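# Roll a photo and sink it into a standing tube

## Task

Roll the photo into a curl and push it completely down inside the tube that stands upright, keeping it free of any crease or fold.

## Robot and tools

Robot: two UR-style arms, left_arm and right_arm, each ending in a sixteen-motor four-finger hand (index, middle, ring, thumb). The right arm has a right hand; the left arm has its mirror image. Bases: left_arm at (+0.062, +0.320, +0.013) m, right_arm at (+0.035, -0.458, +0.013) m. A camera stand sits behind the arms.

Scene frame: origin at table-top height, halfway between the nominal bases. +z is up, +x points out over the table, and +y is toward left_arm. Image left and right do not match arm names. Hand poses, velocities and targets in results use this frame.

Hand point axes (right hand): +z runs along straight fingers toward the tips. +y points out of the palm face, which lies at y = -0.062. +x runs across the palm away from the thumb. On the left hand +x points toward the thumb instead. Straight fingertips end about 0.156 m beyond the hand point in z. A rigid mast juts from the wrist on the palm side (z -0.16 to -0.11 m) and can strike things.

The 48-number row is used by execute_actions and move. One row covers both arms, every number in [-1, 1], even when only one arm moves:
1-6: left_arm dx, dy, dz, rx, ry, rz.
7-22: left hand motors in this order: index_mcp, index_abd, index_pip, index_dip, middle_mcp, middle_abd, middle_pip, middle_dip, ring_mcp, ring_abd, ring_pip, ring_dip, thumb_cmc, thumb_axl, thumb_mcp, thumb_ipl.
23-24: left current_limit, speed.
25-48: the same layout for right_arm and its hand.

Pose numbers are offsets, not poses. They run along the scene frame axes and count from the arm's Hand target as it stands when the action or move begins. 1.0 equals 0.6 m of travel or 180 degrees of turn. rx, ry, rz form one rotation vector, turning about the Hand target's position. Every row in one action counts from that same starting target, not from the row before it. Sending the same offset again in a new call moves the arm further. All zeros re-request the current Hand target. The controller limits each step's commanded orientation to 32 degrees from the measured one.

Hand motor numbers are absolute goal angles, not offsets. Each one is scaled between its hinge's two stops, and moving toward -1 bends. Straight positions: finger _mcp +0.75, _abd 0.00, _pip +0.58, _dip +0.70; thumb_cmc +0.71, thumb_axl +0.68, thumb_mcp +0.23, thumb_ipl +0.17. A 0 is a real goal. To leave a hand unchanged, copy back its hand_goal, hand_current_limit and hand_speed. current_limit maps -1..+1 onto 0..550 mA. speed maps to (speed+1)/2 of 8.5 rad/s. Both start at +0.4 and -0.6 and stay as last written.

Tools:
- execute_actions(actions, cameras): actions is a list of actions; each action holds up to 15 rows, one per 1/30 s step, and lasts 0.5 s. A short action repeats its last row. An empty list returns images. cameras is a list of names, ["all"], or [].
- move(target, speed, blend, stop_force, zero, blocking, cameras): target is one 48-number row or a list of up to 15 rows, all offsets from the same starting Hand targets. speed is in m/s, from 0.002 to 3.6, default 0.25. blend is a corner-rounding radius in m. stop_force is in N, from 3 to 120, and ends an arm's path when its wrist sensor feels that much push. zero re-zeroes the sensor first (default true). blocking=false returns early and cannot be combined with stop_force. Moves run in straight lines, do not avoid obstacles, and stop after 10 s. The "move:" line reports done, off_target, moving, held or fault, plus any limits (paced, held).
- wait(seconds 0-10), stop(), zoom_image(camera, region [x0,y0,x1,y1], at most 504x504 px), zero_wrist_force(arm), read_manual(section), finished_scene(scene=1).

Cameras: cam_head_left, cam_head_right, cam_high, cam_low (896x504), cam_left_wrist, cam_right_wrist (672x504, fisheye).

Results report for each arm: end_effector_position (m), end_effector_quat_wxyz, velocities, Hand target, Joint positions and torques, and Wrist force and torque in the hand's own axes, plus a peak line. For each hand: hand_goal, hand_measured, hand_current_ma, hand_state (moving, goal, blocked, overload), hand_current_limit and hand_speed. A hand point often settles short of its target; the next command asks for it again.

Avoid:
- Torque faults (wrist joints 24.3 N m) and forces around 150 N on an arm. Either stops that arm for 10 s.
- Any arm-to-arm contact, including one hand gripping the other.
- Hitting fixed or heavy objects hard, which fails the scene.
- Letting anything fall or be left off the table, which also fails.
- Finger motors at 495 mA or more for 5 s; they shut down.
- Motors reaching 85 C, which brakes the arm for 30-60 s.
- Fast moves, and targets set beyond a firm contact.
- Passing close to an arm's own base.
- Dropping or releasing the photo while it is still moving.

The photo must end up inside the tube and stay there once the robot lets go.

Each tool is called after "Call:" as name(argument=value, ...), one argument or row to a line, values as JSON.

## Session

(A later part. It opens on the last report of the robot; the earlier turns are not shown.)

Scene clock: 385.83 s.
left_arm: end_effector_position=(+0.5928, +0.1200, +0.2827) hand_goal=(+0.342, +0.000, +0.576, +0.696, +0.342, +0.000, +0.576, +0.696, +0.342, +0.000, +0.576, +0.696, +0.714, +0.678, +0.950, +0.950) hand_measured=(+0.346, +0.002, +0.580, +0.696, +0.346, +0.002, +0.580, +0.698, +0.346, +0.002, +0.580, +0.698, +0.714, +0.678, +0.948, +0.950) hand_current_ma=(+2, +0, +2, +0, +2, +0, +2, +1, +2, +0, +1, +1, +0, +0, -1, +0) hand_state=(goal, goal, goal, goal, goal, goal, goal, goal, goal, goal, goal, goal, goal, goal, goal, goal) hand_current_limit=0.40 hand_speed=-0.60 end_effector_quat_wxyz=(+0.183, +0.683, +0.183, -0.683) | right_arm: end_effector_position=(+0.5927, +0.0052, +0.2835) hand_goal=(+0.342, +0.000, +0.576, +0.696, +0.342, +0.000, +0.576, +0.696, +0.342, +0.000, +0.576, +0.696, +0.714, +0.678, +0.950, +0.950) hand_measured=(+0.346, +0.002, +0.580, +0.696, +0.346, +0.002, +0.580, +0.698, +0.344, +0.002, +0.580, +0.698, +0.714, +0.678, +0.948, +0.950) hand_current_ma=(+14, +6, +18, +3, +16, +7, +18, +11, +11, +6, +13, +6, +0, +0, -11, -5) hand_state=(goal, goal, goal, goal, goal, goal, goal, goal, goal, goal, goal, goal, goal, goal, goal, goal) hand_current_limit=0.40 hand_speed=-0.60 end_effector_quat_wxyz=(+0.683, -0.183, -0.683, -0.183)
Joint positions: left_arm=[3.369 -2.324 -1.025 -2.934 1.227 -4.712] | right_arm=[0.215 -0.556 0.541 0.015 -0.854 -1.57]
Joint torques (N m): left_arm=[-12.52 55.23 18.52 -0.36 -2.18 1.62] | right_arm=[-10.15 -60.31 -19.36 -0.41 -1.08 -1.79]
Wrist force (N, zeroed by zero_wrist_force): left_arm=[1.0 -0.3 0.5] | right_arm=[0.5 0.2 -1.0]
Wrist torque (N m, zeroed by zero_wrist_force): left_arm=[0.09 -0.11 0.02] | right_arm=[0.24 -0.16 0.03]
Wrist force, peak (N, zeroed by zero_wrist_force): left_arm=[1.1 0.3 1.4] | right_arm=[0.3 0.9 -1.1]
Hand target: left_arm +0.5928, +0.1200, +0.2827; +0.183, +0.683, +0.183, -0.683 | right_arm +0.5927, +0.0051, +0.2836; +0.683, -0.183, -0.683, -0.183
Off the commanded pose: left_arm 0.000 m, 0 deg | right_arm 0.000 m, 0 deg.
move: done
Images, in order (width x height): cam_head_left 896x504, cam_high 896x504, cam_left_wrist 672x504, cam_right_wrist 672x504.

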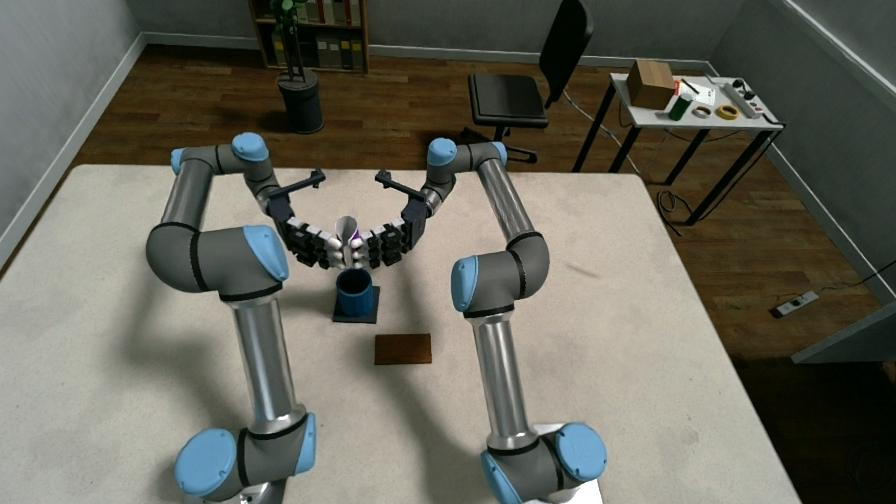

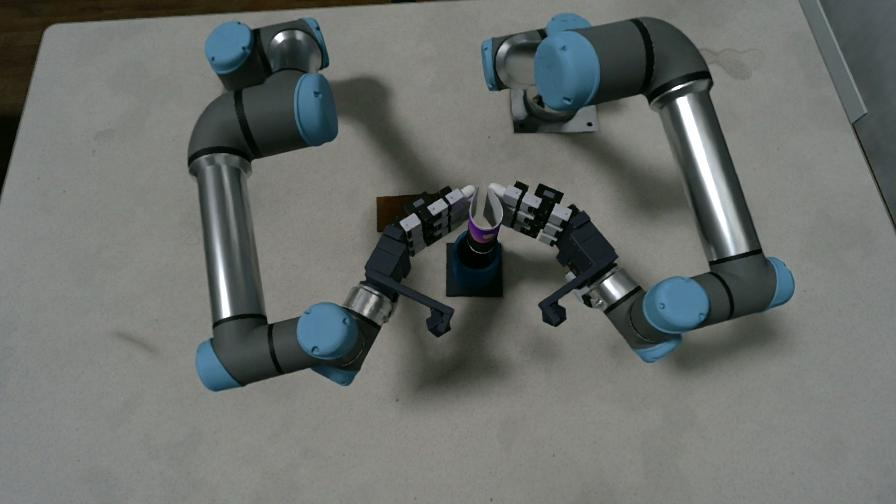

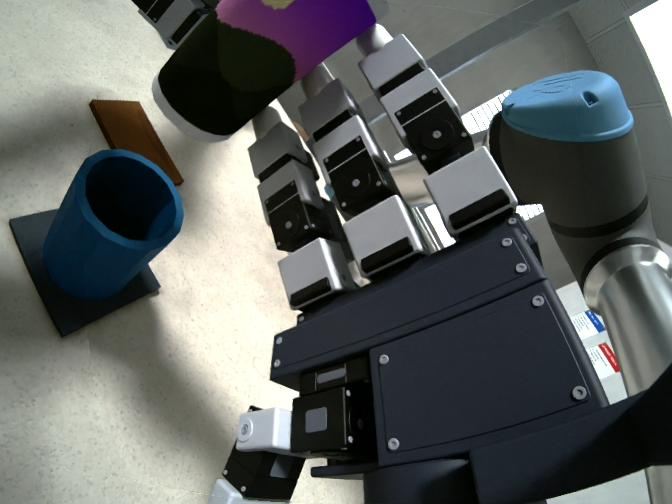

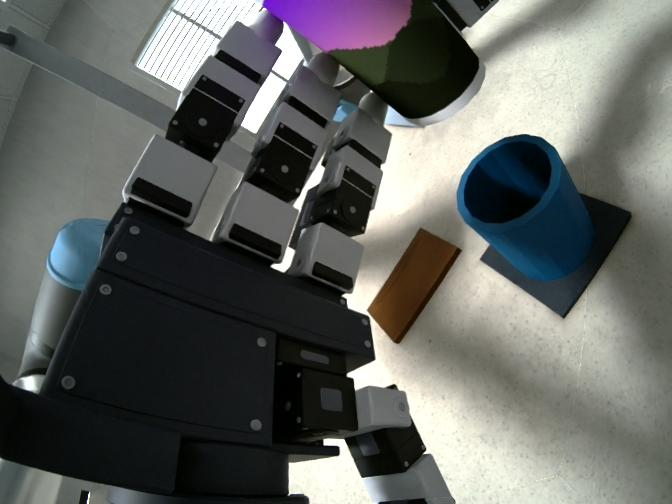

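Call:
move(
  target=[
    [0,-0.0067,-0.145,0,0,0,0.3425,0,0.576,0.696,0.3425,0,0.576,0.696,0.3425,0,0.576,0.696,0.714,0.678,0.95,0.95,0.4,-0.6,0,0.0067,-0.1467,0,0,0,0.3425,0,0.576,0.696,0.3425,0,0.576,0.696,0.3425,0,0.576,0.696,0.714,0.678,0.95,0.95,0.4,-0.6],
  ],
  speed=0.05,
  cameras=["cam_high","cam_head_left","cam_left_wrist","cam_right_wrist"],
)

Call:
zoom_image(
  camera="cam_high",
  region=[440, 200, 510, 300],
)

Call:
zoom_image(
  camera="cam_head_left",
  region=[310, 220, 400, 330],
)

Scene clock: 388.03 s.
left_arm: end_effector_position=(+0.5927, +0.1159, +0.1956) hand_goal=(+0.342, +0.000, +0.576, +0.696, +0.342, +0.000, +0.576, +0.696, +0.342, +0.000, +0.576, +0.696, +0.714, +0.678, +0.950, +0.950) hand_measured=(+0.346, +0.002, +0.580, +0.696, +0.346, +0.002, +0.580, +0.698, +0.346, +0.002, +0.580, +0.698, +0.714, +0.678, +0.948, +0.950) hand_current_ma=(+2, +1, +2, +0, +2, +0, +1, +1, +2, +0, +1, +1, +0, +0, -1, +0) hand_state=(goal, goal, goal, goal, goal, goal, goal, goal, goal, goal, goal, goal, goal, goal, goal, goal) hand_current_limit=0.40 hand_speed=-0.60 end_effector_quat_wxyz=(+0.183, +0.683, +0.183, -0.683) | right_arm: end_effector_position=(+0.5927, +0.0091, +0.1953) hand_goal=(+0.342, +0.000, +0.576, +0.696, +0.342, +0.000, +0.576, +0.696, +0.342, +0.000, +0.576, +0.696, +0.714, +0.678, +0.950, +0.950) hand_measured=(+0.346, +0.002, +0.580, +0.696, +0.346, +0.002, +0.580, +0.698, +0.344, +0.002, +0.580, +0.698, +0.714, +0.678, +0.948, +0.950) hand_current_ma=(+14, +7, +18, +3, +16, +7, +18, +11, +11, +6, +13, +6, +0, +0, -11, -5) hand_state=(goal, goal, goal, goal, goal, goal, goal, goal, goal, goal, goal, goal, goal, goal, goal, goal) hand_current_limit=0.40 hand_speed=-0.60 end_effector_quat_wxyz=(+0.683, -0.183, -0.683, -0.183) end_effector_velocity=(-0.001, +0.000, +0.003) end_effector_angular_velocity=(+0.000, +0.001, +0.001)
Joint positions: left_arm=[3.363 -2.392 -1.135 -2.757 1.221 -4.712] | right_arm=[0.22 -0.521 0.699 -0.178 -0.849 -1.57]
Joint velocities: left_arm=[within noise] | right_arm=[0.001 -0.002 -0.003 0.006 0 0]
Joint torques (N m): left_arm=[-9.41 58.61 23.23 -3.51 -1.84 1.02] | right_arm=[8.88 -66.94 -33.5 3.99 1.55 1.53]
Wrist force (N, zeroed by zero_wrist_force): left_arm=[1.1 -0.5 0.6] | right_arm=[0.5 0.1 -1.2]
Wrist torque (N m, zeroed by zero_wrist_force): left_arm=[0.05 -0.09 0.00] | right_arm=[0.25 -0.14 0.03]
Wrist force, peak (N, zeroed by zero_wrist_force): left_arm=[1.6 -0.4 0.4] | right_arm=[1.0 0.1 -0.9]
Hand target: left_arm +0.5928, +0.1160, +0.1957; +0.183, +0.683, +0.183, -0.683 | right_arm +0.5927, +0.0091, +0.1956; +0.683, -0.183, -0.683, -0.183
Off the commanded pose: left_arm 0.000 m, 0 deg | right_arm 0.000 m, 0 deg.
move: done
Images, in order (width x height): cam_head_left 896x504, cam_high 896x504, cam_left_wrist 672x504, cam_right_wrist 672x504.

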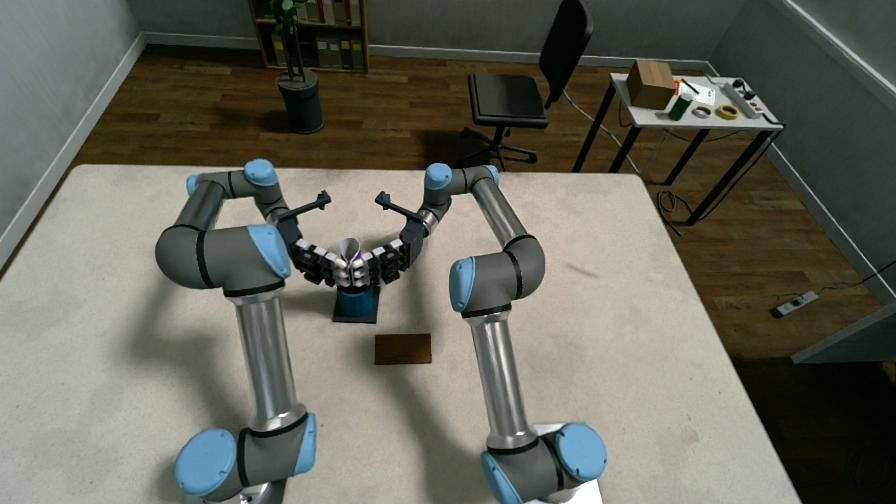

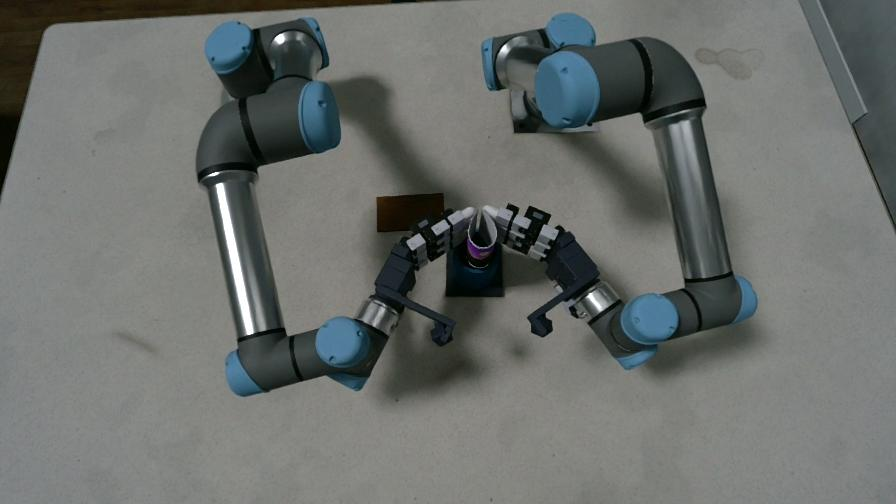

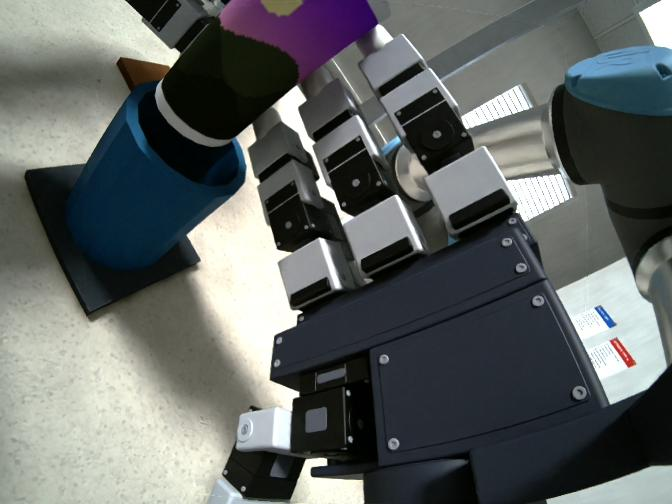

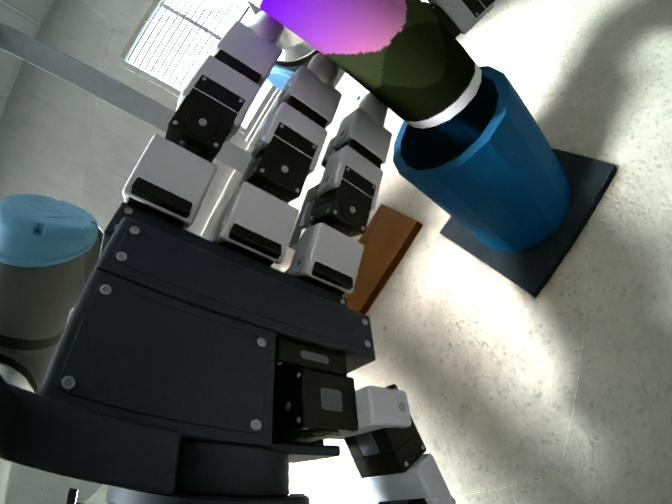

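Scaled by 5.040 from the camera's 896x504 image, which has a finer 1280x720 frame.

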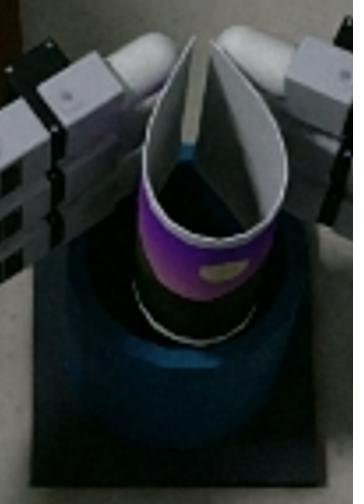

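Scaled by 4.582 from the camera's 896x504 image, which has a finer 1280x720 frame.

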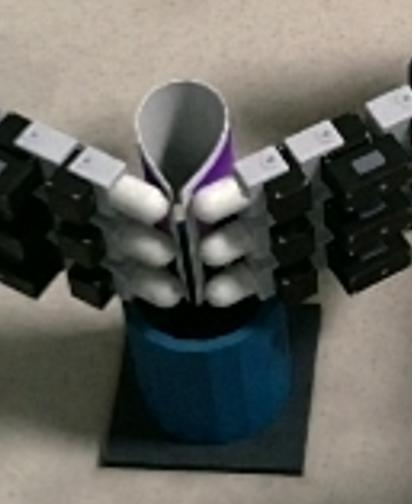

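Call:
move(
  target=[
    [-0.0092,-0.0033,-0.01,0,0,0,0.3425,0,0.576,0.696,0.3425,0,0.576,0.696,0.3425,0,0.576,0.696,0.714,0.678,0.95,0.95,0.4,-0.8,-0.0092,0.0033,-0.01,0,0,0,0.3425,0,0.576,0.696,0.3425,0,0.576,0.696,0.3425,0,0.576,0.696,0.714,0.678,0.95,0.95,0.4,-0.8],
  ],
  speed=0.03,
  cameras=["cam_high","cam_head_left","cam_left_wrist","cam_right_wrist"],
)

Call:
zoom_image(
  camera="cam_high",
  region=[440, 200, 510, 300],
)

Call:
zoom_image(
  camera="cam_left_wrist",
  region=[50, 20, 310, 260],
)

Call:
zoom_image(
  camera="cam_right_wrist",
  region=[340, 20, 600, 260],
)

Scene clock: 389.40 s.
left_arm: end_effector_position=(+0.5872, +0.1140, +0.1898) hand_goal=(+0.342, +0.000, +0.576, +0.696, +0.342, +0.000, +0.576, +0.696, +0.342, +0.000, +0.576, +0.696, +0.714, +0.678, +0.950, +0.950) hand_measured=(+0.346, +0.002, +0.580, +0.696, +0.346, +0.002, +0.580, +0.698, +0.346, +0.002, +0.580, +0.698, +0.714, +0.678, +0.948, +0.950) hand_current_ma=(+2, +1, +2, +0, +2, +0, +1, +1, +2, +0, +1, +1, +0, +0, -1, +0) hand_state=(goal, goal, goal, goal, goal, goal, goal, goal, goal, goal, goal, goal, goal, goal, goal, goal) hand_current_limit=0.40 hand_speed=-0.80 end_effector_quat_wxyz=(+0.183, +0.683, +0.183, -0.683) | right_arm: end_effector_position=(+0.5871, +0.0111, +0.1896) hand_goal=(+0.342, +0.000, +0.576, +0.696, +0.342, +0.000, +0.576, +0.696, +0.342, +0.000, +0.576, +0.696, +0.714, +0.678, +0.950, +0.950) hand_measured=(+0.346, +0.002, +0.580, +0.696, +0.346, +0.002, +0.580, +0.698, +0.344, +0.002, +0.580, +0.698, +0.714, +0.678, +0.948, +0.950) hand_current_ma=(+13, +7, +18, +3, +16, +7, +18, +11, +11, +6, +13, +6, +0, +0, -11, -5) hand_state=(goal, goal, goal, goal, goal, goal, goal, goal, goal, goal, goal, goal, goal, goal, goal, goal) hand_current_limit=0.40 hand_speed=-0.80 end_effector_quat_wxyz=(+0.683, -0.183, -0.683, -0.183) end_effector_velocity=(+0.001, -0.001, +0.002) end_effector_angular_velocity=(+0.000, -0.001, -0.001)
Joint positions: left_arm=[3.362 -2.384 -1.165 -2.734 1.22 -4.712] | right_arm=[0.224 -0.533 0.737 -0.205 -0.845 -1.57]
Joint velocities: left_arm=[within noise] | right_arm=[-0.002 0 -0.005 0.004 0 0]
Joint torques (N m): left_arm=[-10.63 47.84 24.47 -3.62 -1.98 0.82] | right_arm=[3.38 -50.65 -34.67 3.79 0.84 -0.22]
Wrist force (N, zeroed by zero_wrist_force): left_arm=[0.9 -0.4 0.4] | right_arm=[0.4 0.1 -0.9]
Wrist torque (N m, zeroed by zero_wrist_force): left_arm=[0.08 -0.07 -0.02] | right_arm=[0.20 -0.15 0.03]
Wrist force, peak (N, zeroed by zero_wrist_force): left_arm=[1.4 -0.5 0.6] | right_arm=[0.4 -0.1 -1.2]
Hand target: left_arm +0.5872, +0.1140, +0.1897; +0.183, +0.683, +0.183, -0.683 | right_arm +0.5872, +0.0111, +0.1896; +0.683, -0.183, -0.683, -0.183
Off the commanded pose: left_arm 0.000 m, 0 deg | right_arm 0.000 m, 0 deg.
move: done
Images, in order (width x height): cam_head_left 896x504, cam_high 896x504, cam_left_wrist 672x504, cam_right_wrist 672x504.

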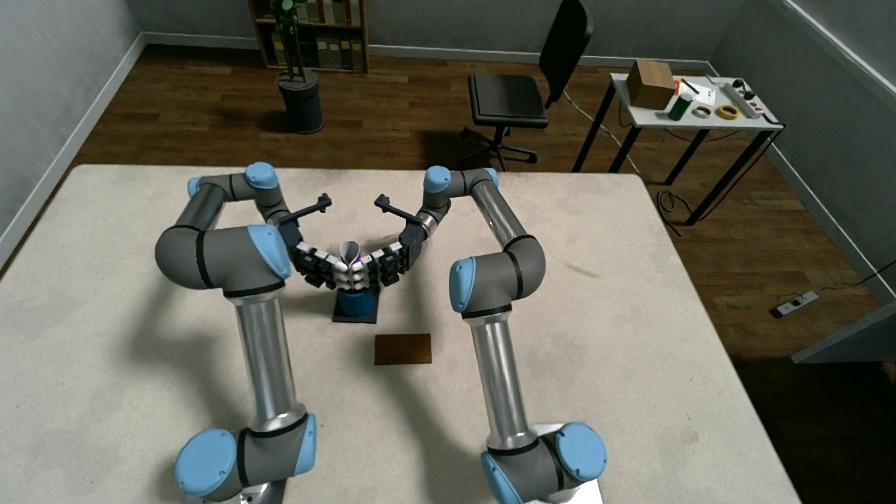

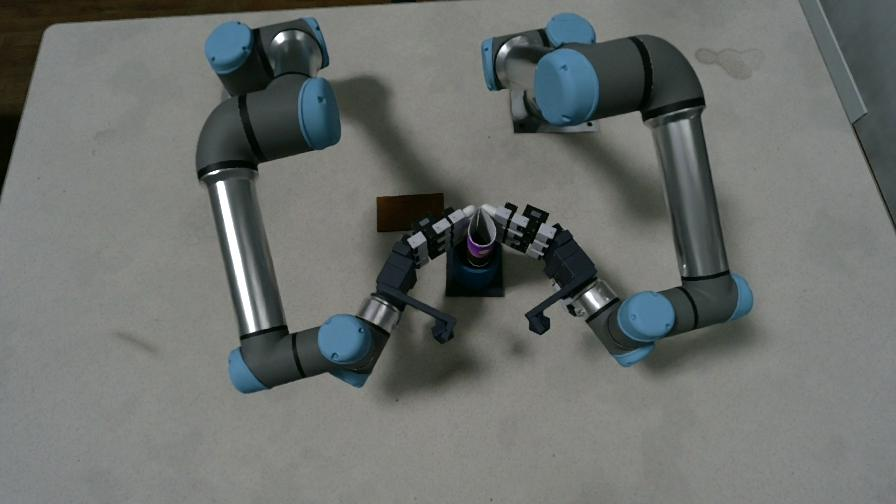

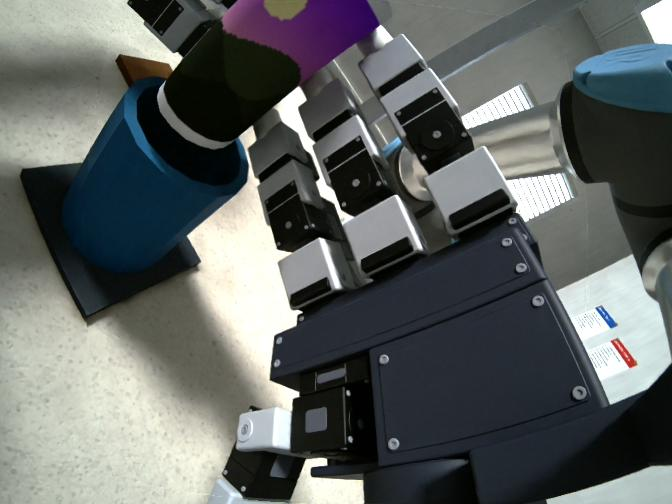

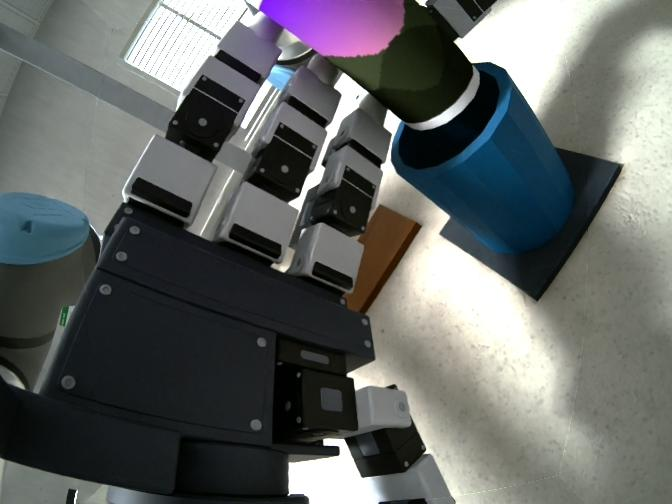

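Scaled by 5.040 from the camera's 896x504 image, which has a finer 1280x720 frame.

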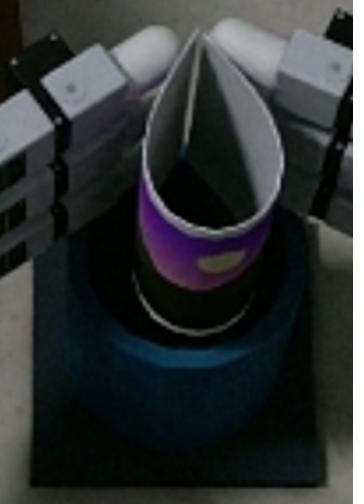

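Scaled by 1.938 from the camera's 672x504 image, which has a finer 960x720 frame.

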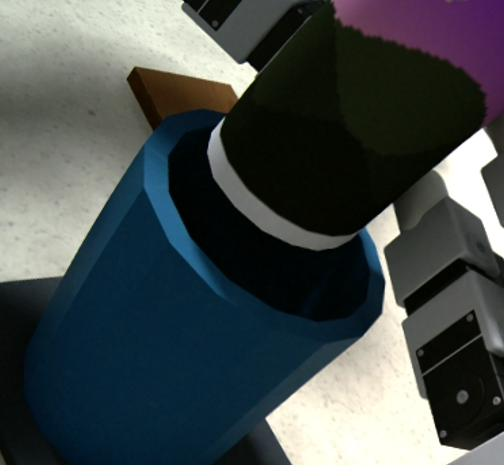

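Scaled by 1.938 from the camera's 672x504 image, which has a finer 960x720 frame.

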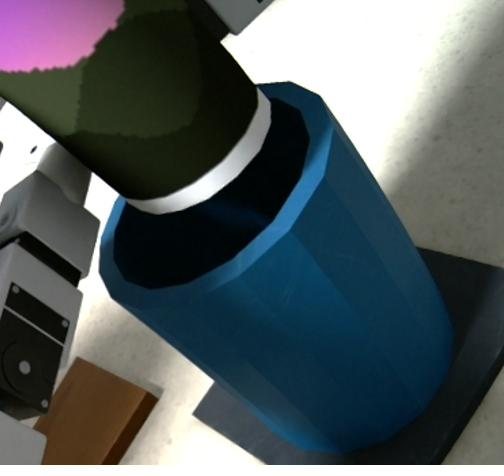

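Call:
move(
  target=[
    [0,0,0,0,0,0,0.4233,0,0.4306,0.696,0.3425,0,0.576,0.696,0.3425,0,0.576,0.696,0.714,0.678,0.95,0.95,0.4,-0.9,0,0,0,0,0,0,0.4233,0,0.4306,0.696,0.3425,0,0.576,0.696,0.3425,0,0.576,0.696,0.714,0.678,0.95,0.95,0.4,-0.9],
    [0,0,0,0,0,0,0.504,0,0.2847,0.696,0.3425,0,0.576,0.696,0.3425,0,0.576,0.696,0.714,0.678,0.95,0.95,0.4,-0.9,0,0,0,0,0,0,0.504,0,0.2847,0.696,0.3425,0,0.576,0.696,0.3425,0,0.576,0.696,0.714,0.678,0.95,0.95,0.4,-0.9],
    [0,0,0,0,0,0,0.667,0,-0.0073,0.696,0.3425,0,0.576,0.696,0.3425,0,0.576,0.696,0.714,0.678,0.95,0.95,0.4,-0.9,0,0,0,0,0,0,0.667,0,-0.0073,0.696,0.3425,0,0.576,0.696,0.3425,0,0.576,0.696,0.714,0.678,0.95,0.95,0.4,-0.9],
  ],
  speed=0.03,
  cameras=["cam_high","cam_head_left","cam_left_wrist","cam_right_wrist"],
)

Call:
zoom_image(
  camera="cam_high",
  region=[440, 200, 510, 300],
)

Call:
zoom_image(
  camera="cam_head_left",
  region=[310, 220, 400, 330],
)

Scene clock: 392.10 s.
left_arm: end_effector_position=(+0.5872, +0.1140, +0.1897) hand_goal=(+0.668, +0.000, -0.008, +0.696, +0.342, +0.000, +0.576, +0.696, +0.342, +0.000, +0.576, +0.696, +0.714, +0.678, +0.950, +0.950) hand_measured=(+0.666, +0.002, -0.006, +0.696, +0.344, +0.002, +0.578, +0.698, +0.344, +0.002, +0.578, +0.698, +0.714, +0.678, +0.948, +0.950) hand_current_ma=(-1, +1, +1, +0, +1, +0, +1, +1, +1, +0, +1, +1, +0, +0, -1, +0) hand_state=(goal, goal, goal, goal, goal, goal, goal, goal, goal, goal, goal, goal, goal, goal, goal, goal) hand_current_limit=0.40 hand_speed=-0.90 end_effector_quat_wxyz=(+0.183, +0.683, +0.183, -0.683) | right_arm: end_effector_position=(+0.5872, +0.0111, +0.1896) hand_goal=(+0.668, +0.000, -0.008, +0.696, +0.342, +0.000, +0.576, +0.696, +0.342, +0.000, +0.576, +0.696, +0.714, +0.678, +0.950, +0.950) hand_measured=(+0.666, +0.002, -0.004, +0.696, +0.344, +0.002, +0.580, +0.698, +0.344, +0.002, +0.578, +0.698, +0.714, +0.678, +0.948, +0.950) hand_current_ma=(-10, +8, +13, +3, +11, +7, +13, +10, +11, +6, +12, +6, +0, +0, -11, -5) hand_state=(goal, goal, goal, goal, goal, goal, goal, goal, goal, goal, goal, goal, goal, goal, goal, goal) hand_current_limit=0.40 hand_speed=-0.90 end_effector_quat_wxyz=(+0.683, -0.183, -0.683, -0.183)
Joint positions: left_arm=[3.362 -2.385 -1.165 -2.734 1.22 -4.712] | right_arm=[0.224 -0.533 0.737 -0.204 -0.845 -1.57]
Joint torques (N m): left_arm=[4.91 39.97 24.66 -3.09 0.76 0.02] | right_arm=[-8.06 -40.89 -34.59 3.15 -1.5 -0.39]
Wrist force (N, zeroed by zero_wrist_force): left_arm=[0.9 -0.3 0.7] | right_arm=[0.4 0.3 -0.7]
Wrist torque (N m, zeroed by zero_wrist_force): left_arm=[0.02 -0.06 -0.01] | right_arm=[0.18 -0.15 0.01]
Wrist force, peak (N, zeroed by zero_wrist_force): left_arm=[1.2 -0.5 0.8] | right_arm=[0.5 0.0 -1.2]
Hand target: left_arm +0.5872, +0.1140, +0.1897; +0.183, +0.683, +0.183, -0.683 | right_arm +0.5872, +0.0111, +0.1896; +0.683, -0.183, -0.683, -0.183
Off the commanded pose: left_arm 0.000 m, 0 deg | right_arm 0.000 m, 0 deg.
move: done
Images, in order (width x height): cam_head_left 896x504, cam_high 896x504, cam_left_wrist 672x504, cam_right_wrist 672x504.

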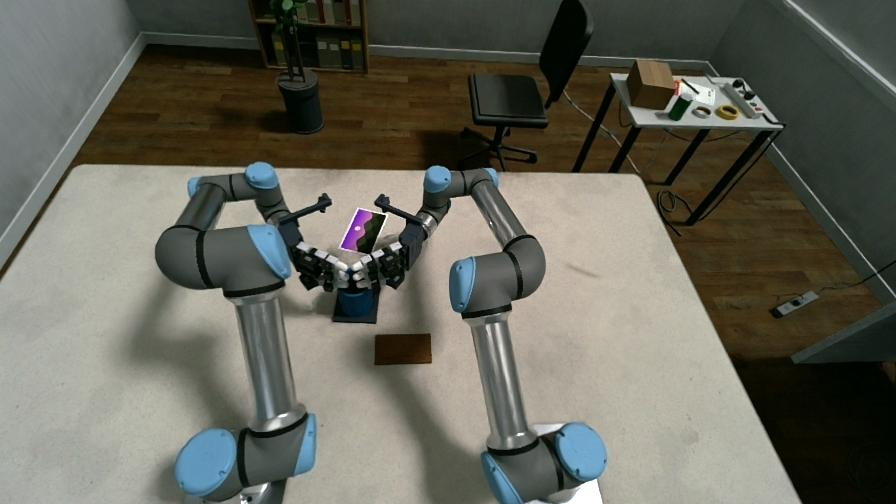

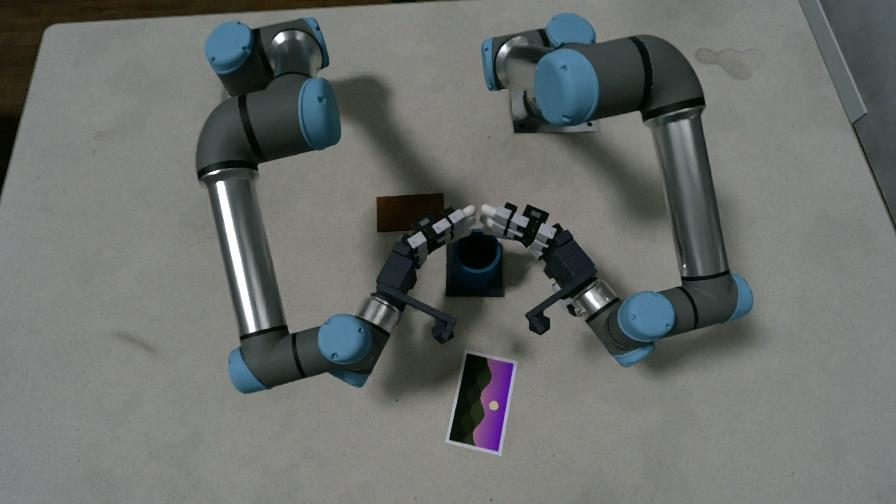

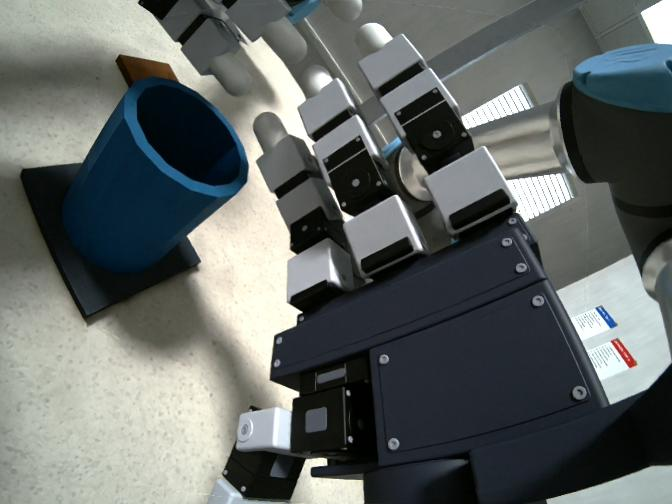

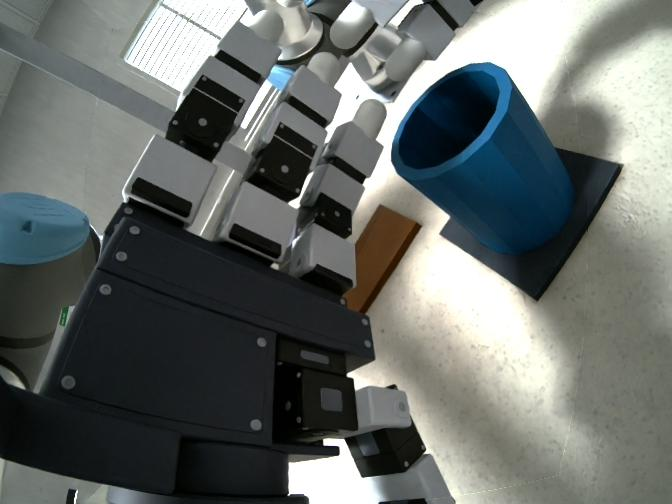

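Scaled by 5.040 from the camera's 896x504 image, which has a finer 1280x720 frame.

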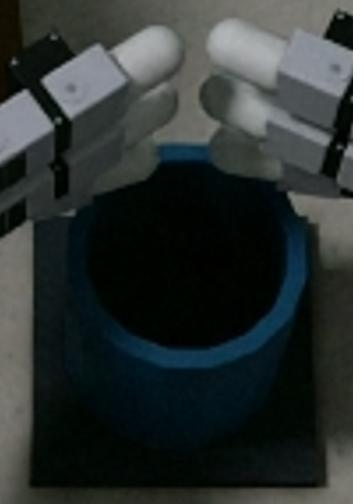

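Scaled by 4.582 from the camera's 896x504 image, which has a finer 1280x720 frame.

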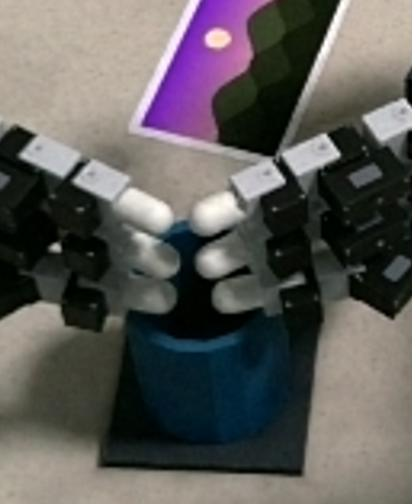

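Call:
zoom_image(
  camera="cam_high",
  region=[420, 340, 550, 470],
)

Scaled by 3.877 from the camera's 896x504 image, which has a finer 1280x720 frame.

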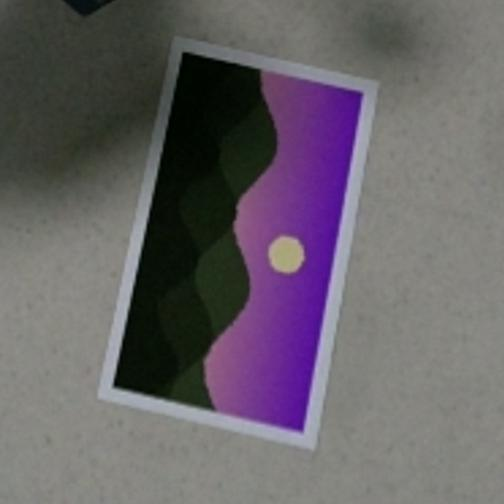

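Call:
move(
  target=[
    [0,0.02,0.08,0,0,0,0.75,0,0.576,0.696,0.75,0,0.576,0.696,0.75,0,0.576,0.696,0.714,0.678,0.95,0.95,0.4,-0.7,0,-0.02,0.08,0,0,0,0.75,0,0.576,0.696,0.75,0,0.576,0.696,0.75,0,0.576,0.696,0.714,0.678,0.95,0.95,0.4,-0.7],
    [0,0.08,0.233,0,-0.5,0,0.75,0,0.576,0.696,0.75,0,0.576,0.696,0.75,0,0.576,0.696,0.714,0.678,0.95,0.95,0.4,-0.7,-0.25,-0.6,0.233,0,-0.5,0,0.75,0,0.576,0.696,0.75,0,0.576,0.696,0.75,0,0.576,0.696,0.714,0.678,0.95,0.95,0.4,-0.7],
  ],
  speed=0.3,
  blend=0.02,
)

Call:
move(
  target=[
    [0.1289,-0.1357,0,0.1911,-0.2563,-0.5494,0.75,0,0.576,0.696,0.75,0,0.576,0.696,0.75,0,0.576,0.696,0.714,0.678,0.95,0.95,0.4,-0.7,0,0,0,0,0,0,0.75,0,0.576,0.696,0.75,0,0.576,0.696,0.75,0,0.576,0.696,0.714,0.678,0.95,0.95,0.4,-0.7],
  ],
  speed=0.4,
  cameras=["cam_high"],
)

Scene clock: 396.93 s.
left_arm: end_effector_position=(+0.5873, +0.1621, +0.3296) hand_goal=(+0.750, +0.000, +0.576, +0.696, +0.750, +0.000, +0.576, +0.696, +0.750, +0.000, +0.576, +0.696, +0.714, +0.678, +0.950, +0.950) hand_measured=(+0.752, +0.002, +0.574, +0.696, +0.752, +0.002, +0.578, +0.698, +0.752, +0.002, +0.578, +0.698, +0.714, +0.678, +0.948, +0.950) hand_current_ma=(+0, +1, -1, +0, +0, +1, +1, +1, +0, +1, +1, +1, +0, +0, -1, +0) hand_state=(goal, goal, goal, goal, goal, goal, goal, goal, goal, goal, goal, goal, goal, goal, goal, goal) hand_current_limit=0.40 hand_speed=-0.70 end_effector_quat_wxyz=(+0.258, +0.966, +0.000, +0.000) | right_arm: end_effector_position=(+0.4372, -0.3488, +0.3293) hand_goal=(+0.750, +0.000, +0.576, +0.696, +0.750, +0.000, +0.576, +0.696, +0.750, +0.000, +0.576, +0.696, +0.714, +0.678, +0.950, +0.950) hand_measured=(+0.752, +0.002, +0.574, +0.696, +0.752, +0.002, +0.578, +0.698, +0.752, +0.002, +0.578, +0.698, +0.714, +0.678, +0.948, +0.950) hand_current_ma=(+8, +8, -7, +3, +9, +8, +11, +10, +9, +9, +11, +6, +0, +0, -14, -5) hand_state=(goal, goal, goal, goal, goal, goal, goal, goal, goal, goal, goal, goal, goal, goal, goal, goal) hand_current_limit=0.40 hand_speed=-0.70 end_effector_quat_wxyz=(+0.000, +0.000, +0.966, +0.259)
Joint positions: left_arm=[3.52 -1.588 -1.802 -1.506 1.079 -4.337] | right_arm=[-0.535 -1.851 2.029 -1.452 -1.132 -2.193]
Joint torques (N m): left_arm=[-13.05 21.74 18.66 3.82 0.96 0.12] | right_arm=[-7.62 -10.55 -35.43 -1.8 -0.67 -1.6]
Wrist force (N, zeroed by zero_wrist_force): left_arm=[1.5 -0.3 -0.3] | right_arm=[-0.6 0.9 0.2]
Wrist torque (N m, zeroed by zero_wrist_force): left_arm=[-0.05 -0.11 0.09] | right_arm=[0.19 0.08 -0.16]
Wrist force, peak (N, zeroed by zero_wrist_force): left_arm=[3.2 0.1 0.8] | right_arm=[2.3 1.3 -0.9]
Hand target: left_arm +0.5872, +0.1620, +0.3295; +0.258, +0.966, +0.000, +0.000 | right_arm +0.4372, -0.3489, +0.3294; +0.000, +0.000, +0.966, +0.259
Off the commanded pose: left_arm 0.000 m, 0 deg | right_arm 0.000 m, 0 deg.
move: done

Scene clock: 399.97 s.
left_arm: end_effector_position=(+0.6645, +0.0805, +0.3295) hand_goal=(+0.750, +0.000, +0.576, +0.696, +0.750, +0.000, +0.576, +0.696, +0.750, +0.000, +0.576, +0.696, +0.714, +0.678, +0.950, +0.950) hand_measured=(+0.748, +0.002, +0.574, +0.696, +0.748, +0.002, +0.578, +0.698, +0.748, +0.002, +0.578, +0.698, +0.714, +0.678, +0.948, +0.950) hand_current_ma=(-1, +0, -1, +0, -1, +1, +0, +1, -1, +1, +0, +1, +0, +0, -1, +0) hand_state=(goal, goal, goal, goal, goal, goal, goal, goal, goal, goal, goal, goal, goal, goal, goal, goal) hand_current_limit=0.40 hand_speed=-0.70 end_effector_quat_wxyz=(+0.104, -0.588, +0.790, -0.140) | right_arm: end_effector_position=(+0.4372, -0.3489, +0.3294) hand_goal=(+0.750, +0.000, +0.576, +0.696, +0.750, +0.000, +0.576, +0.696, +0.750, +0.000, +0.576, +0.696, +0.714, +0.678, +0.950, +0.950) hand_measured=(+0.752, +0.002, +0.574, +0.696, +0.752, +0.002, +0.578, +0.698, +0.752, +0.002, +0.578, +0.698, +0.714, +0.678, +0.948, +0.950) hand_current_ma=(+8, +8, -7, +3, +9, +8, +11, +10, +9, +9, +11, +6, +0, +0, -14, -5) hand_state=(goal, goal, goal, goal, goal, goal, goal, goal, goal, goal, goal, goal, goal, goal, goal, goal) hand_current_limit=0.40 hand_speed=-0.70 end_effector_quat_wxyz=(+0.000, +0.000, +0.966, +0.259)
Joint positions: left_arm=[3.056 -1.93 -1.296 -1.139 1.518 -2.996] | right_arm=[-0.535 -1.851 2.029 -1.452 -1.132 -2.194]
Joint torques (N m): left_arm=[9.87 48.37 17.06 2.46 -2.42 1.34] | right_arm=[-9.84 -21.68 -37.12 -4.08 -0.31 -1.69]
Wrist force (N, zeroed by zero_wrist_force): left_arm=[0.1 0.2 -0.3] | right_arm=[-0.4 0.9 0.2]
Wrist torque (N m, zeroed by zero_wrist_force): left_arm=[0.08 -0.05 0.02] | right_arm=[0.18 0.04 -0.13]
Wrist force, peak (N, zeroed by zero_wrist_force): left_arm=[1.8 -0.5 0.0] | right_arm=[-0.9 0.8 0.4]
Hand target: left_arm +0.6646, +0.0806, +0.3295; +0.104, -0.588, +0.790, -0.140 | right_arm +0.4372, -0.3489, +0.3294; +0.000, +0.000, +0.966, +0.259
Off the commanded pose: left_arm 0.000 m, 0 deg | right_arm 0.000 m, 0 deg.
move: done
Images, in order (width x height): cam_high 896x504.

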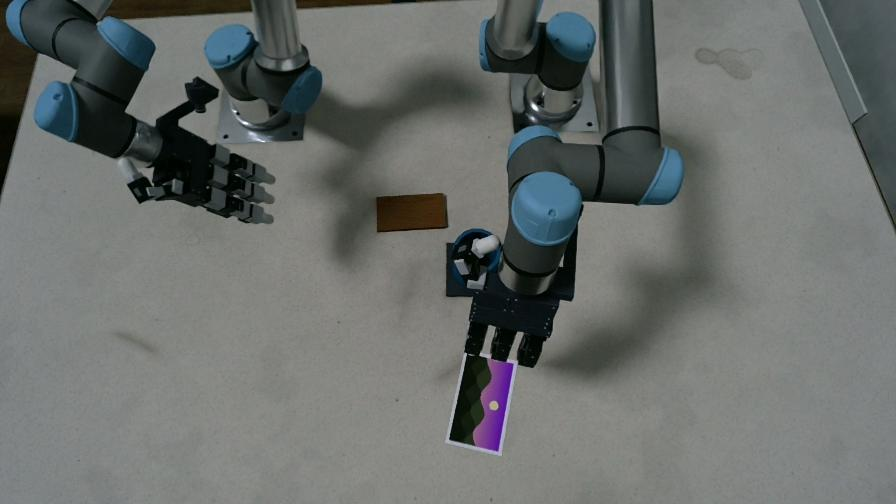

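Call:
move(
  target=[
    [0,0,-0.375,0,0,0,0.75,0,0.576,0.696,0.75,0,0.576,0.696,0.75,0,0.576,0.696,0.714,0.678,0.95,0.95,0.4,-0.7,0,0,0,0,0,0,0.75,0,0.576,0.696,0.75,0,0.576,0.696,0.75,0,0.576,0.696,0.714,0.678,0.95,0.95,0.4,-0.7],
  ],
  speed=0.2,
)

Call:
zero_wrist_force(
  arm="left_arm",
)

Call:
move(
  target=[
    [0,0,-0.035,0,0,0,0.75,0,0.576,0.696,0.75,0,0.576,0.696,0.75,0,0.576,0.696,0.714,0.678,0.95,0.95,0.4,-0.7,0,0,0,0,0,0,0.75,0,0.576,0.696,0.75,0,0.576,0.696,0.75,0,0.576,0.696,0.714,0.678,0.95,0.95,0.4,-0.7],
  ],
  speed=0.01,
  stop_force=3,
  cameras=["cam_high","cam_left_wrist"],
)

Scene clock: 402.00 s.
left_arm: end_effector_position=(+0.6646, +0.0806, +0.1046) hand_goal=(+0.750, +0.000, +0.576, +0.696, +0.750, +0.000, +0.576, +0.696, +0.750, +0.000, +0.576, +0.696, +0.714, +0.678, +0.950, +0.950) hand_measured=(+0.746, +0.002, +0.574, +0.696, +0.748, +0.002, +0.578, +0.698, +0.746, +0.002, +0.578, +0.698, +0.714, +0.678, +0.948, +0.950) hand_current_ma=(-1, +0, -1, +0, -1, +1, +0, +1, -1, +1, +0, +1, +0, +0, -1, +0) hand_state=(goal, goal, goal, goal, goal, goal, goal, goal, goal, goal, goal, goal, goal, goal, goal, goal) hand_current_limit=0.40 hand_speed=-0.70 end_effector_quat_wxyz=(+0.104, -0.588, +0.790, -0.140) | right_arm: end_effector_position=(+0.4372, -0.3489, +0.3294) hand_goal=(+0.750, +0.000, +0.576, +0.696, +0.750, +0.000, +0.576, +0.696, +0.750, +0.000, +0.576, +0.696, +0.714, +0.678, +0.950, +0.950) hand_measured=(+0.752, +0.002, +0.574, +0.696, +0.752, +0.002, +0.578, +0.698, +0.752, +0.002, +0.578, +0.698, +0.714, +0.678, +0.948, +0.950) hand_current_ma=(+8, +8, -7, +3, +9, +8, +11, +10, +9, +9, +11, +6, +0, +0, -14, -5) hand_state=(goal, goal, goal, goal, goal, goal, goal, goal, goal, goal, goal, goal, goal, goal, goal, goal) hand_current_limit=0.40 hand_speed=-0.70 end_effector_quat_wxyz=(+0.000, +0.000, +0.966, +0.259)
Joint positions: left_arm=[3.056 -2.111 -1.64 -0.614 1.518 -2.996] | right_arm=[-0.535 -1.851 2.029 -1.452 -1.132 -2.194]
Joint torques (N m): left_arm=[-0.51 36.81 18.9 4.45 -2.16 -0.79] | right_arm=[-10.63 -22.25 -36.44 -4.15 0.23 -1.4]
Wrist force (N, zeroed by zero_wrist_force): left_arm=[0.0 -0.5 -0.1] | right_arm=[-0.5 0.7 0.4]
Wrist torque (N m, zeroed by zero_wrist_force): left_arm=[-0.04 -0.02 -0.06] | right_arm=[0.15 0.06 -0.14]
Wrist force, peak (N, zeroed by zero_wrist_force): left_arm=[0.1 -0.9 -2.5] | right_arm=[-0.6 0.9 0.7]
Hand target: left_arm +0.6646, +0.0806, +0.1045; +0.104, -0.588, +0.790, -0.140 | right_arm +0.4372, -0.3489, +0.3294; +0.000, +0.000, +0.966, +0.259
Off the commanded pose: left_arm 0.000 m, 0 deg | right_arm 0.000 m, 0 deg.
move: done

Wrist force sensor zeroed.

Scene clock: 404.47 s.
left_arm: end_effector_position=(+0.6646, +0.0806, +0.0904) hand_goal=(+0.750, +0.000, +0.576, +0.696, +0.750, +0.000, +0.576, +0.696, +0.750, +0.000, +0.576, +0.696, +0.714, +0.678, +0.950, +0.950) hand_measured=(+0.748, +0.002, +0.574, +0.696, +0.748, +0.002, +0.576, +0.698, +0.748, +0.002, +0.578, +0.698, +0.714, +0.678, +0.948, +0.950) hand_current_ma=(-1, +0, +0, +0, -1, +1, +0, +0, -1, +1, +0, +0, +0, +0, -1, +0) hand_state=(goal, goal, goal, goal, goal, goal, goal, goal, goal, goal, goal, goal, goal, goal, goal, goal) hand_current_limit=0.40 hand_speed=-0.70 end_effector_quat_wxyz=(+0.104, -0.588, +0.790, -0.140) | right_arm: end_effector_position=(+0.4372, -0.3489, +0.3294) hand_goal=(+0.750, +0.000, +0.576, +0.696, +0.750, +0.000, +0.576, +0.696, +0.750, +0.000, +0.576, +0.696, +0.714, +0.678, +0.950, +0.950) hand_measured=(+0.752, +0.002, +0.574, +0.696, +0.752, +0.002, +0.578, +0.698, +0.752, +0.002, +0.578, +0.698, +0.714, +0.678, +0.948, +0.950) hand_current_ma=(+8, +8, -7, +3, +9, +8, +11, +10, +9, +9, +11, +6, +0, +0, -14, -5) hand_state=(goal, goal, goal, goal, goal, goal, goal, goal, goal, goal, goal, goal, goal, goal, goal, goal) hand_current_limit=0.40 hand_speed=-0.70 end_effector_quat_wxyz=(+0.000, +0.000, +0.966, +0.259)
Joint positions: left_arm=[3.056 -2.131 -1.652 -0.583 1.518 -2.996] | right_arm=[-0.535 -1.851 2.029 -1.452 -1.132 -2.194]
Joint torques (N m): left_arm=[-9.46 49.86 25.15 0.66 -1.85 -0.78] | right_arm=[-10.3 -22.6 -37.19 -4.08 0.85 -1.24]
Wrist force (N, zeroed by zero_wrist_force): left_arm=[-0.1 -0.5 -5.1] | right_arm=[-0.4 0.4 0.6]
Wrist torque (N m, zeroed by zero_wrist_force): left_arm=[0.41 -0.09 0.02] | right_arm=[0.09 0.04 -0.14]
Wrist force, peak (N, zeroed by zero_wrist_force): left_arm=[0.3 -0.8 -12.9] | right_arm=[-0.7 1.0 0.7]
Hand target: left_arm +0.6646, +0.0806, +0.0904; +0.104, -0.588, +0.790, -0.140 (not the last commanded pose) | right_arm +0.4372, -0.3489, +0.3294; +0.000, +0.000, +0.966, +0.259
Off the commanded pose: left_arm 0.007 m, 0 deg | right_arm 0.000 m, 0 deg.
move: contact (left_arm)
Images, in order (width x height): cam_high 896x504, cam_left_wrist 672x504.

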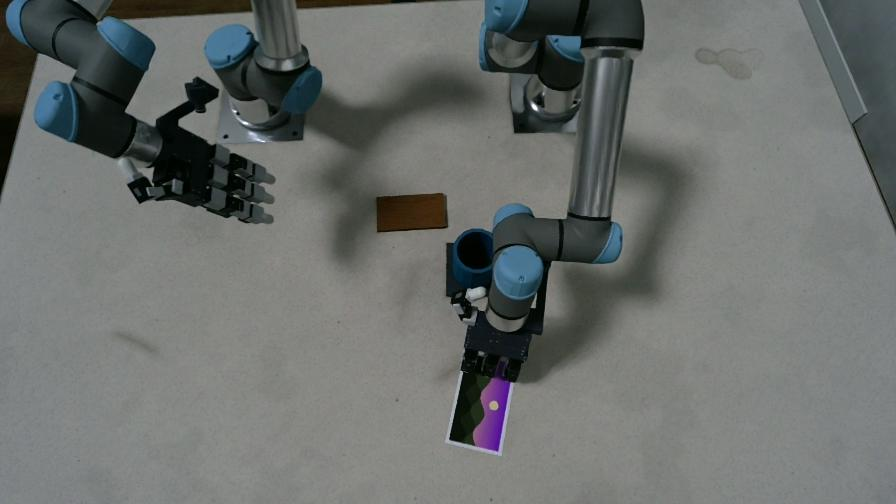

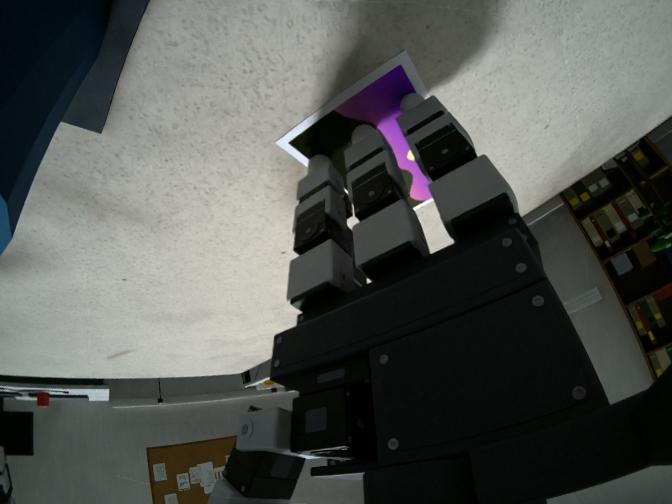

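Call:
move(
  target=[
    [-0.0083,-0.2167,-0.0008,0,0,-0.2039,0.75,0,0.576,0.696,0.75,0,0.576,0.696,0.75,0,0.576,0.696,0.714,0.678,0.95,0.95,0.4,-0.7,0,0,0,0,0,0,0.75,0,0.576,0.696,0.75,0,0.576,0.696,0.75,0,0.576,0.696,0.714,0.678,0.95,0.95,0.4,-0.7],
  ],
  speed=0.07,
  cameras=["cam_high","cam_left_wrist"],
)

Scene clock: 409.83 s.
left_arm: end_effector_position=(+0.6595, -0.0497, +0.0899) hand_goal=(+0.750, +0.000, +0.576, +0.696, +0.750, +0.000, +0.576, +0.696, +0.750, +0.000, +0.576, +0.696, +0.714, +0.678, +0.950, +0.950) hand_measured=(+0.748, -0.002, +0.576, +0.696, +0.704, -0.236, +0.548, +0.680, +0.674, -0.290, +0.524, +0.666, +0.714, +0.678, +0.948, +0.950) hand_current_ma=(-1, -1, +0, +0, -81, -385, -35, -15, -177, -385, -90, -40, +0, +0, -1, +0) hand_state=(goal, goal, goal, goal, blocked, blocked, blocked, goal, blocked, blocked, blocked, blocked, goal, goal, goal, goal) hand_current_limit=0.40 hand_speed=-0.70 end_effector_quat_wxyz=(+0.055, -0.310, +0.935, -0.166) | right_arm: end_effector_position=(+0.4372, -0.3489, +0.3294) hand_goal=(+0.750, +0.000, +0.576, +0.696, +0.750, +0.000, +0.576, +0.696, +0.750, +0.000, +0.576, +0.696, +0.714, +0.678, +0.950, +0.950) hand_measured=(+0.752, +0.002, +0.574, +0.696, +0.752, +0.002, +0.578, +0.698, +0.752, +0.002, +0.578, +0.698, +0.714, +0.678, +0.948, +0.950) hand_current_ma=(+8, +8, -7, +3, +9, +8, +11, +10, +9, +9, +11, +6, +0, +0, -14, -5) hand_state=(goal, goal, goal, goal, goal, goal, goal, goal, goal, goal, goal, goal, goal, goal, goal, goal) hand_current_limit=0.40 hand_speed=-0.70 end_effector_quat_wxyz=(+0.000, +0.000, +0.966, +0.259)
Joint positions: left_arm=[2.855 -2.25 -1.428 -0.74 1.377 -2.575] | right_arm=[-0.535 -1.851 2.029 -1.452 -1.132 -2.194]
Joint torques (N m): left_arm=[2.14 41.28 3.54 0.98 -2.68 -1.11] | right_arm=[-9.54 -22.09 -38.04 -3.97 1.94 -1.04]
Wrist force (N, zeroed by zero_wrist_force): left_arm=[-7.0 0.5 -23.1] | right_arm=[-0.7 0.7 0.3]
Wrist torque (N m, zeroed by zero_wrist_force): left_arm=[1.28 -2.65 -0.34] | right_arm=[0.14 0.09 -0.17]
Wrist force, peak (N, zeroed by zero_wrist_force): left_arm=[-8.0 -0.7 -35.9] | right_arm=[-0.8 0.9 0.4]
Hand target: left_arm +0.6596, -0.0495, +0.0899; +0.055, -0.310, +0.935, -0.166 | right_arm +0.4372, -0.3489, +0.3294; +0.000, +0.000, +0.966, +0.259
Off the commanded pose: left_arm 0.000 m, 0 deg | right_arm 0.000 m, 0 deg.
move: done
Images, in order (width x height): cam_high 896x504, cam_left_wrist 672x504.

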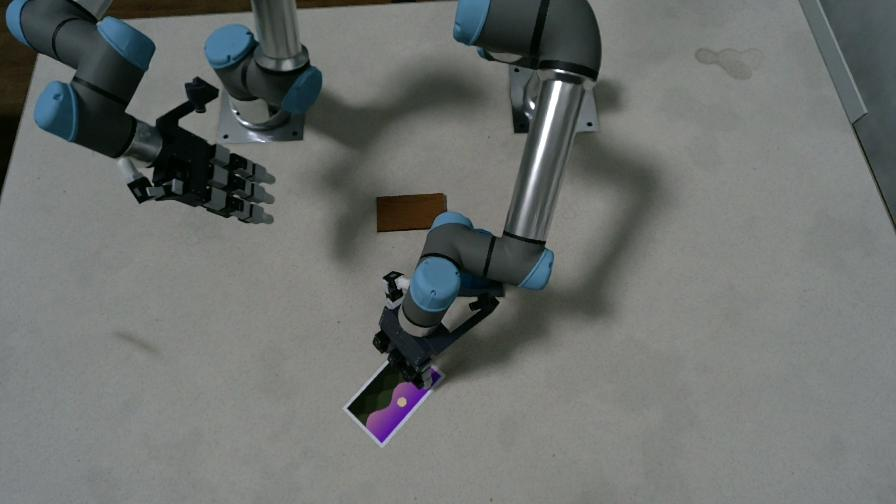

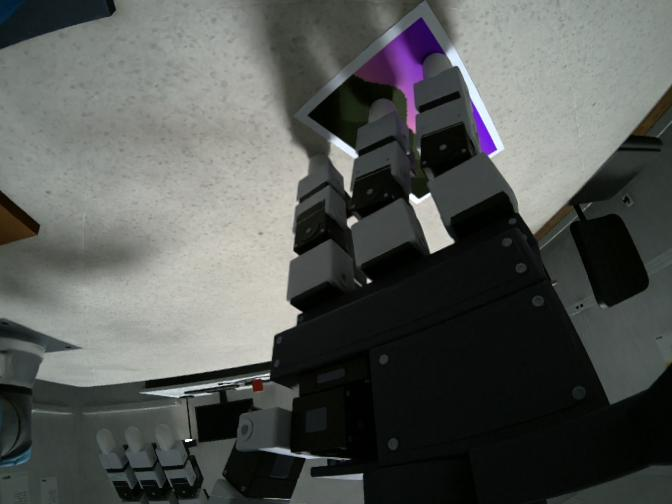

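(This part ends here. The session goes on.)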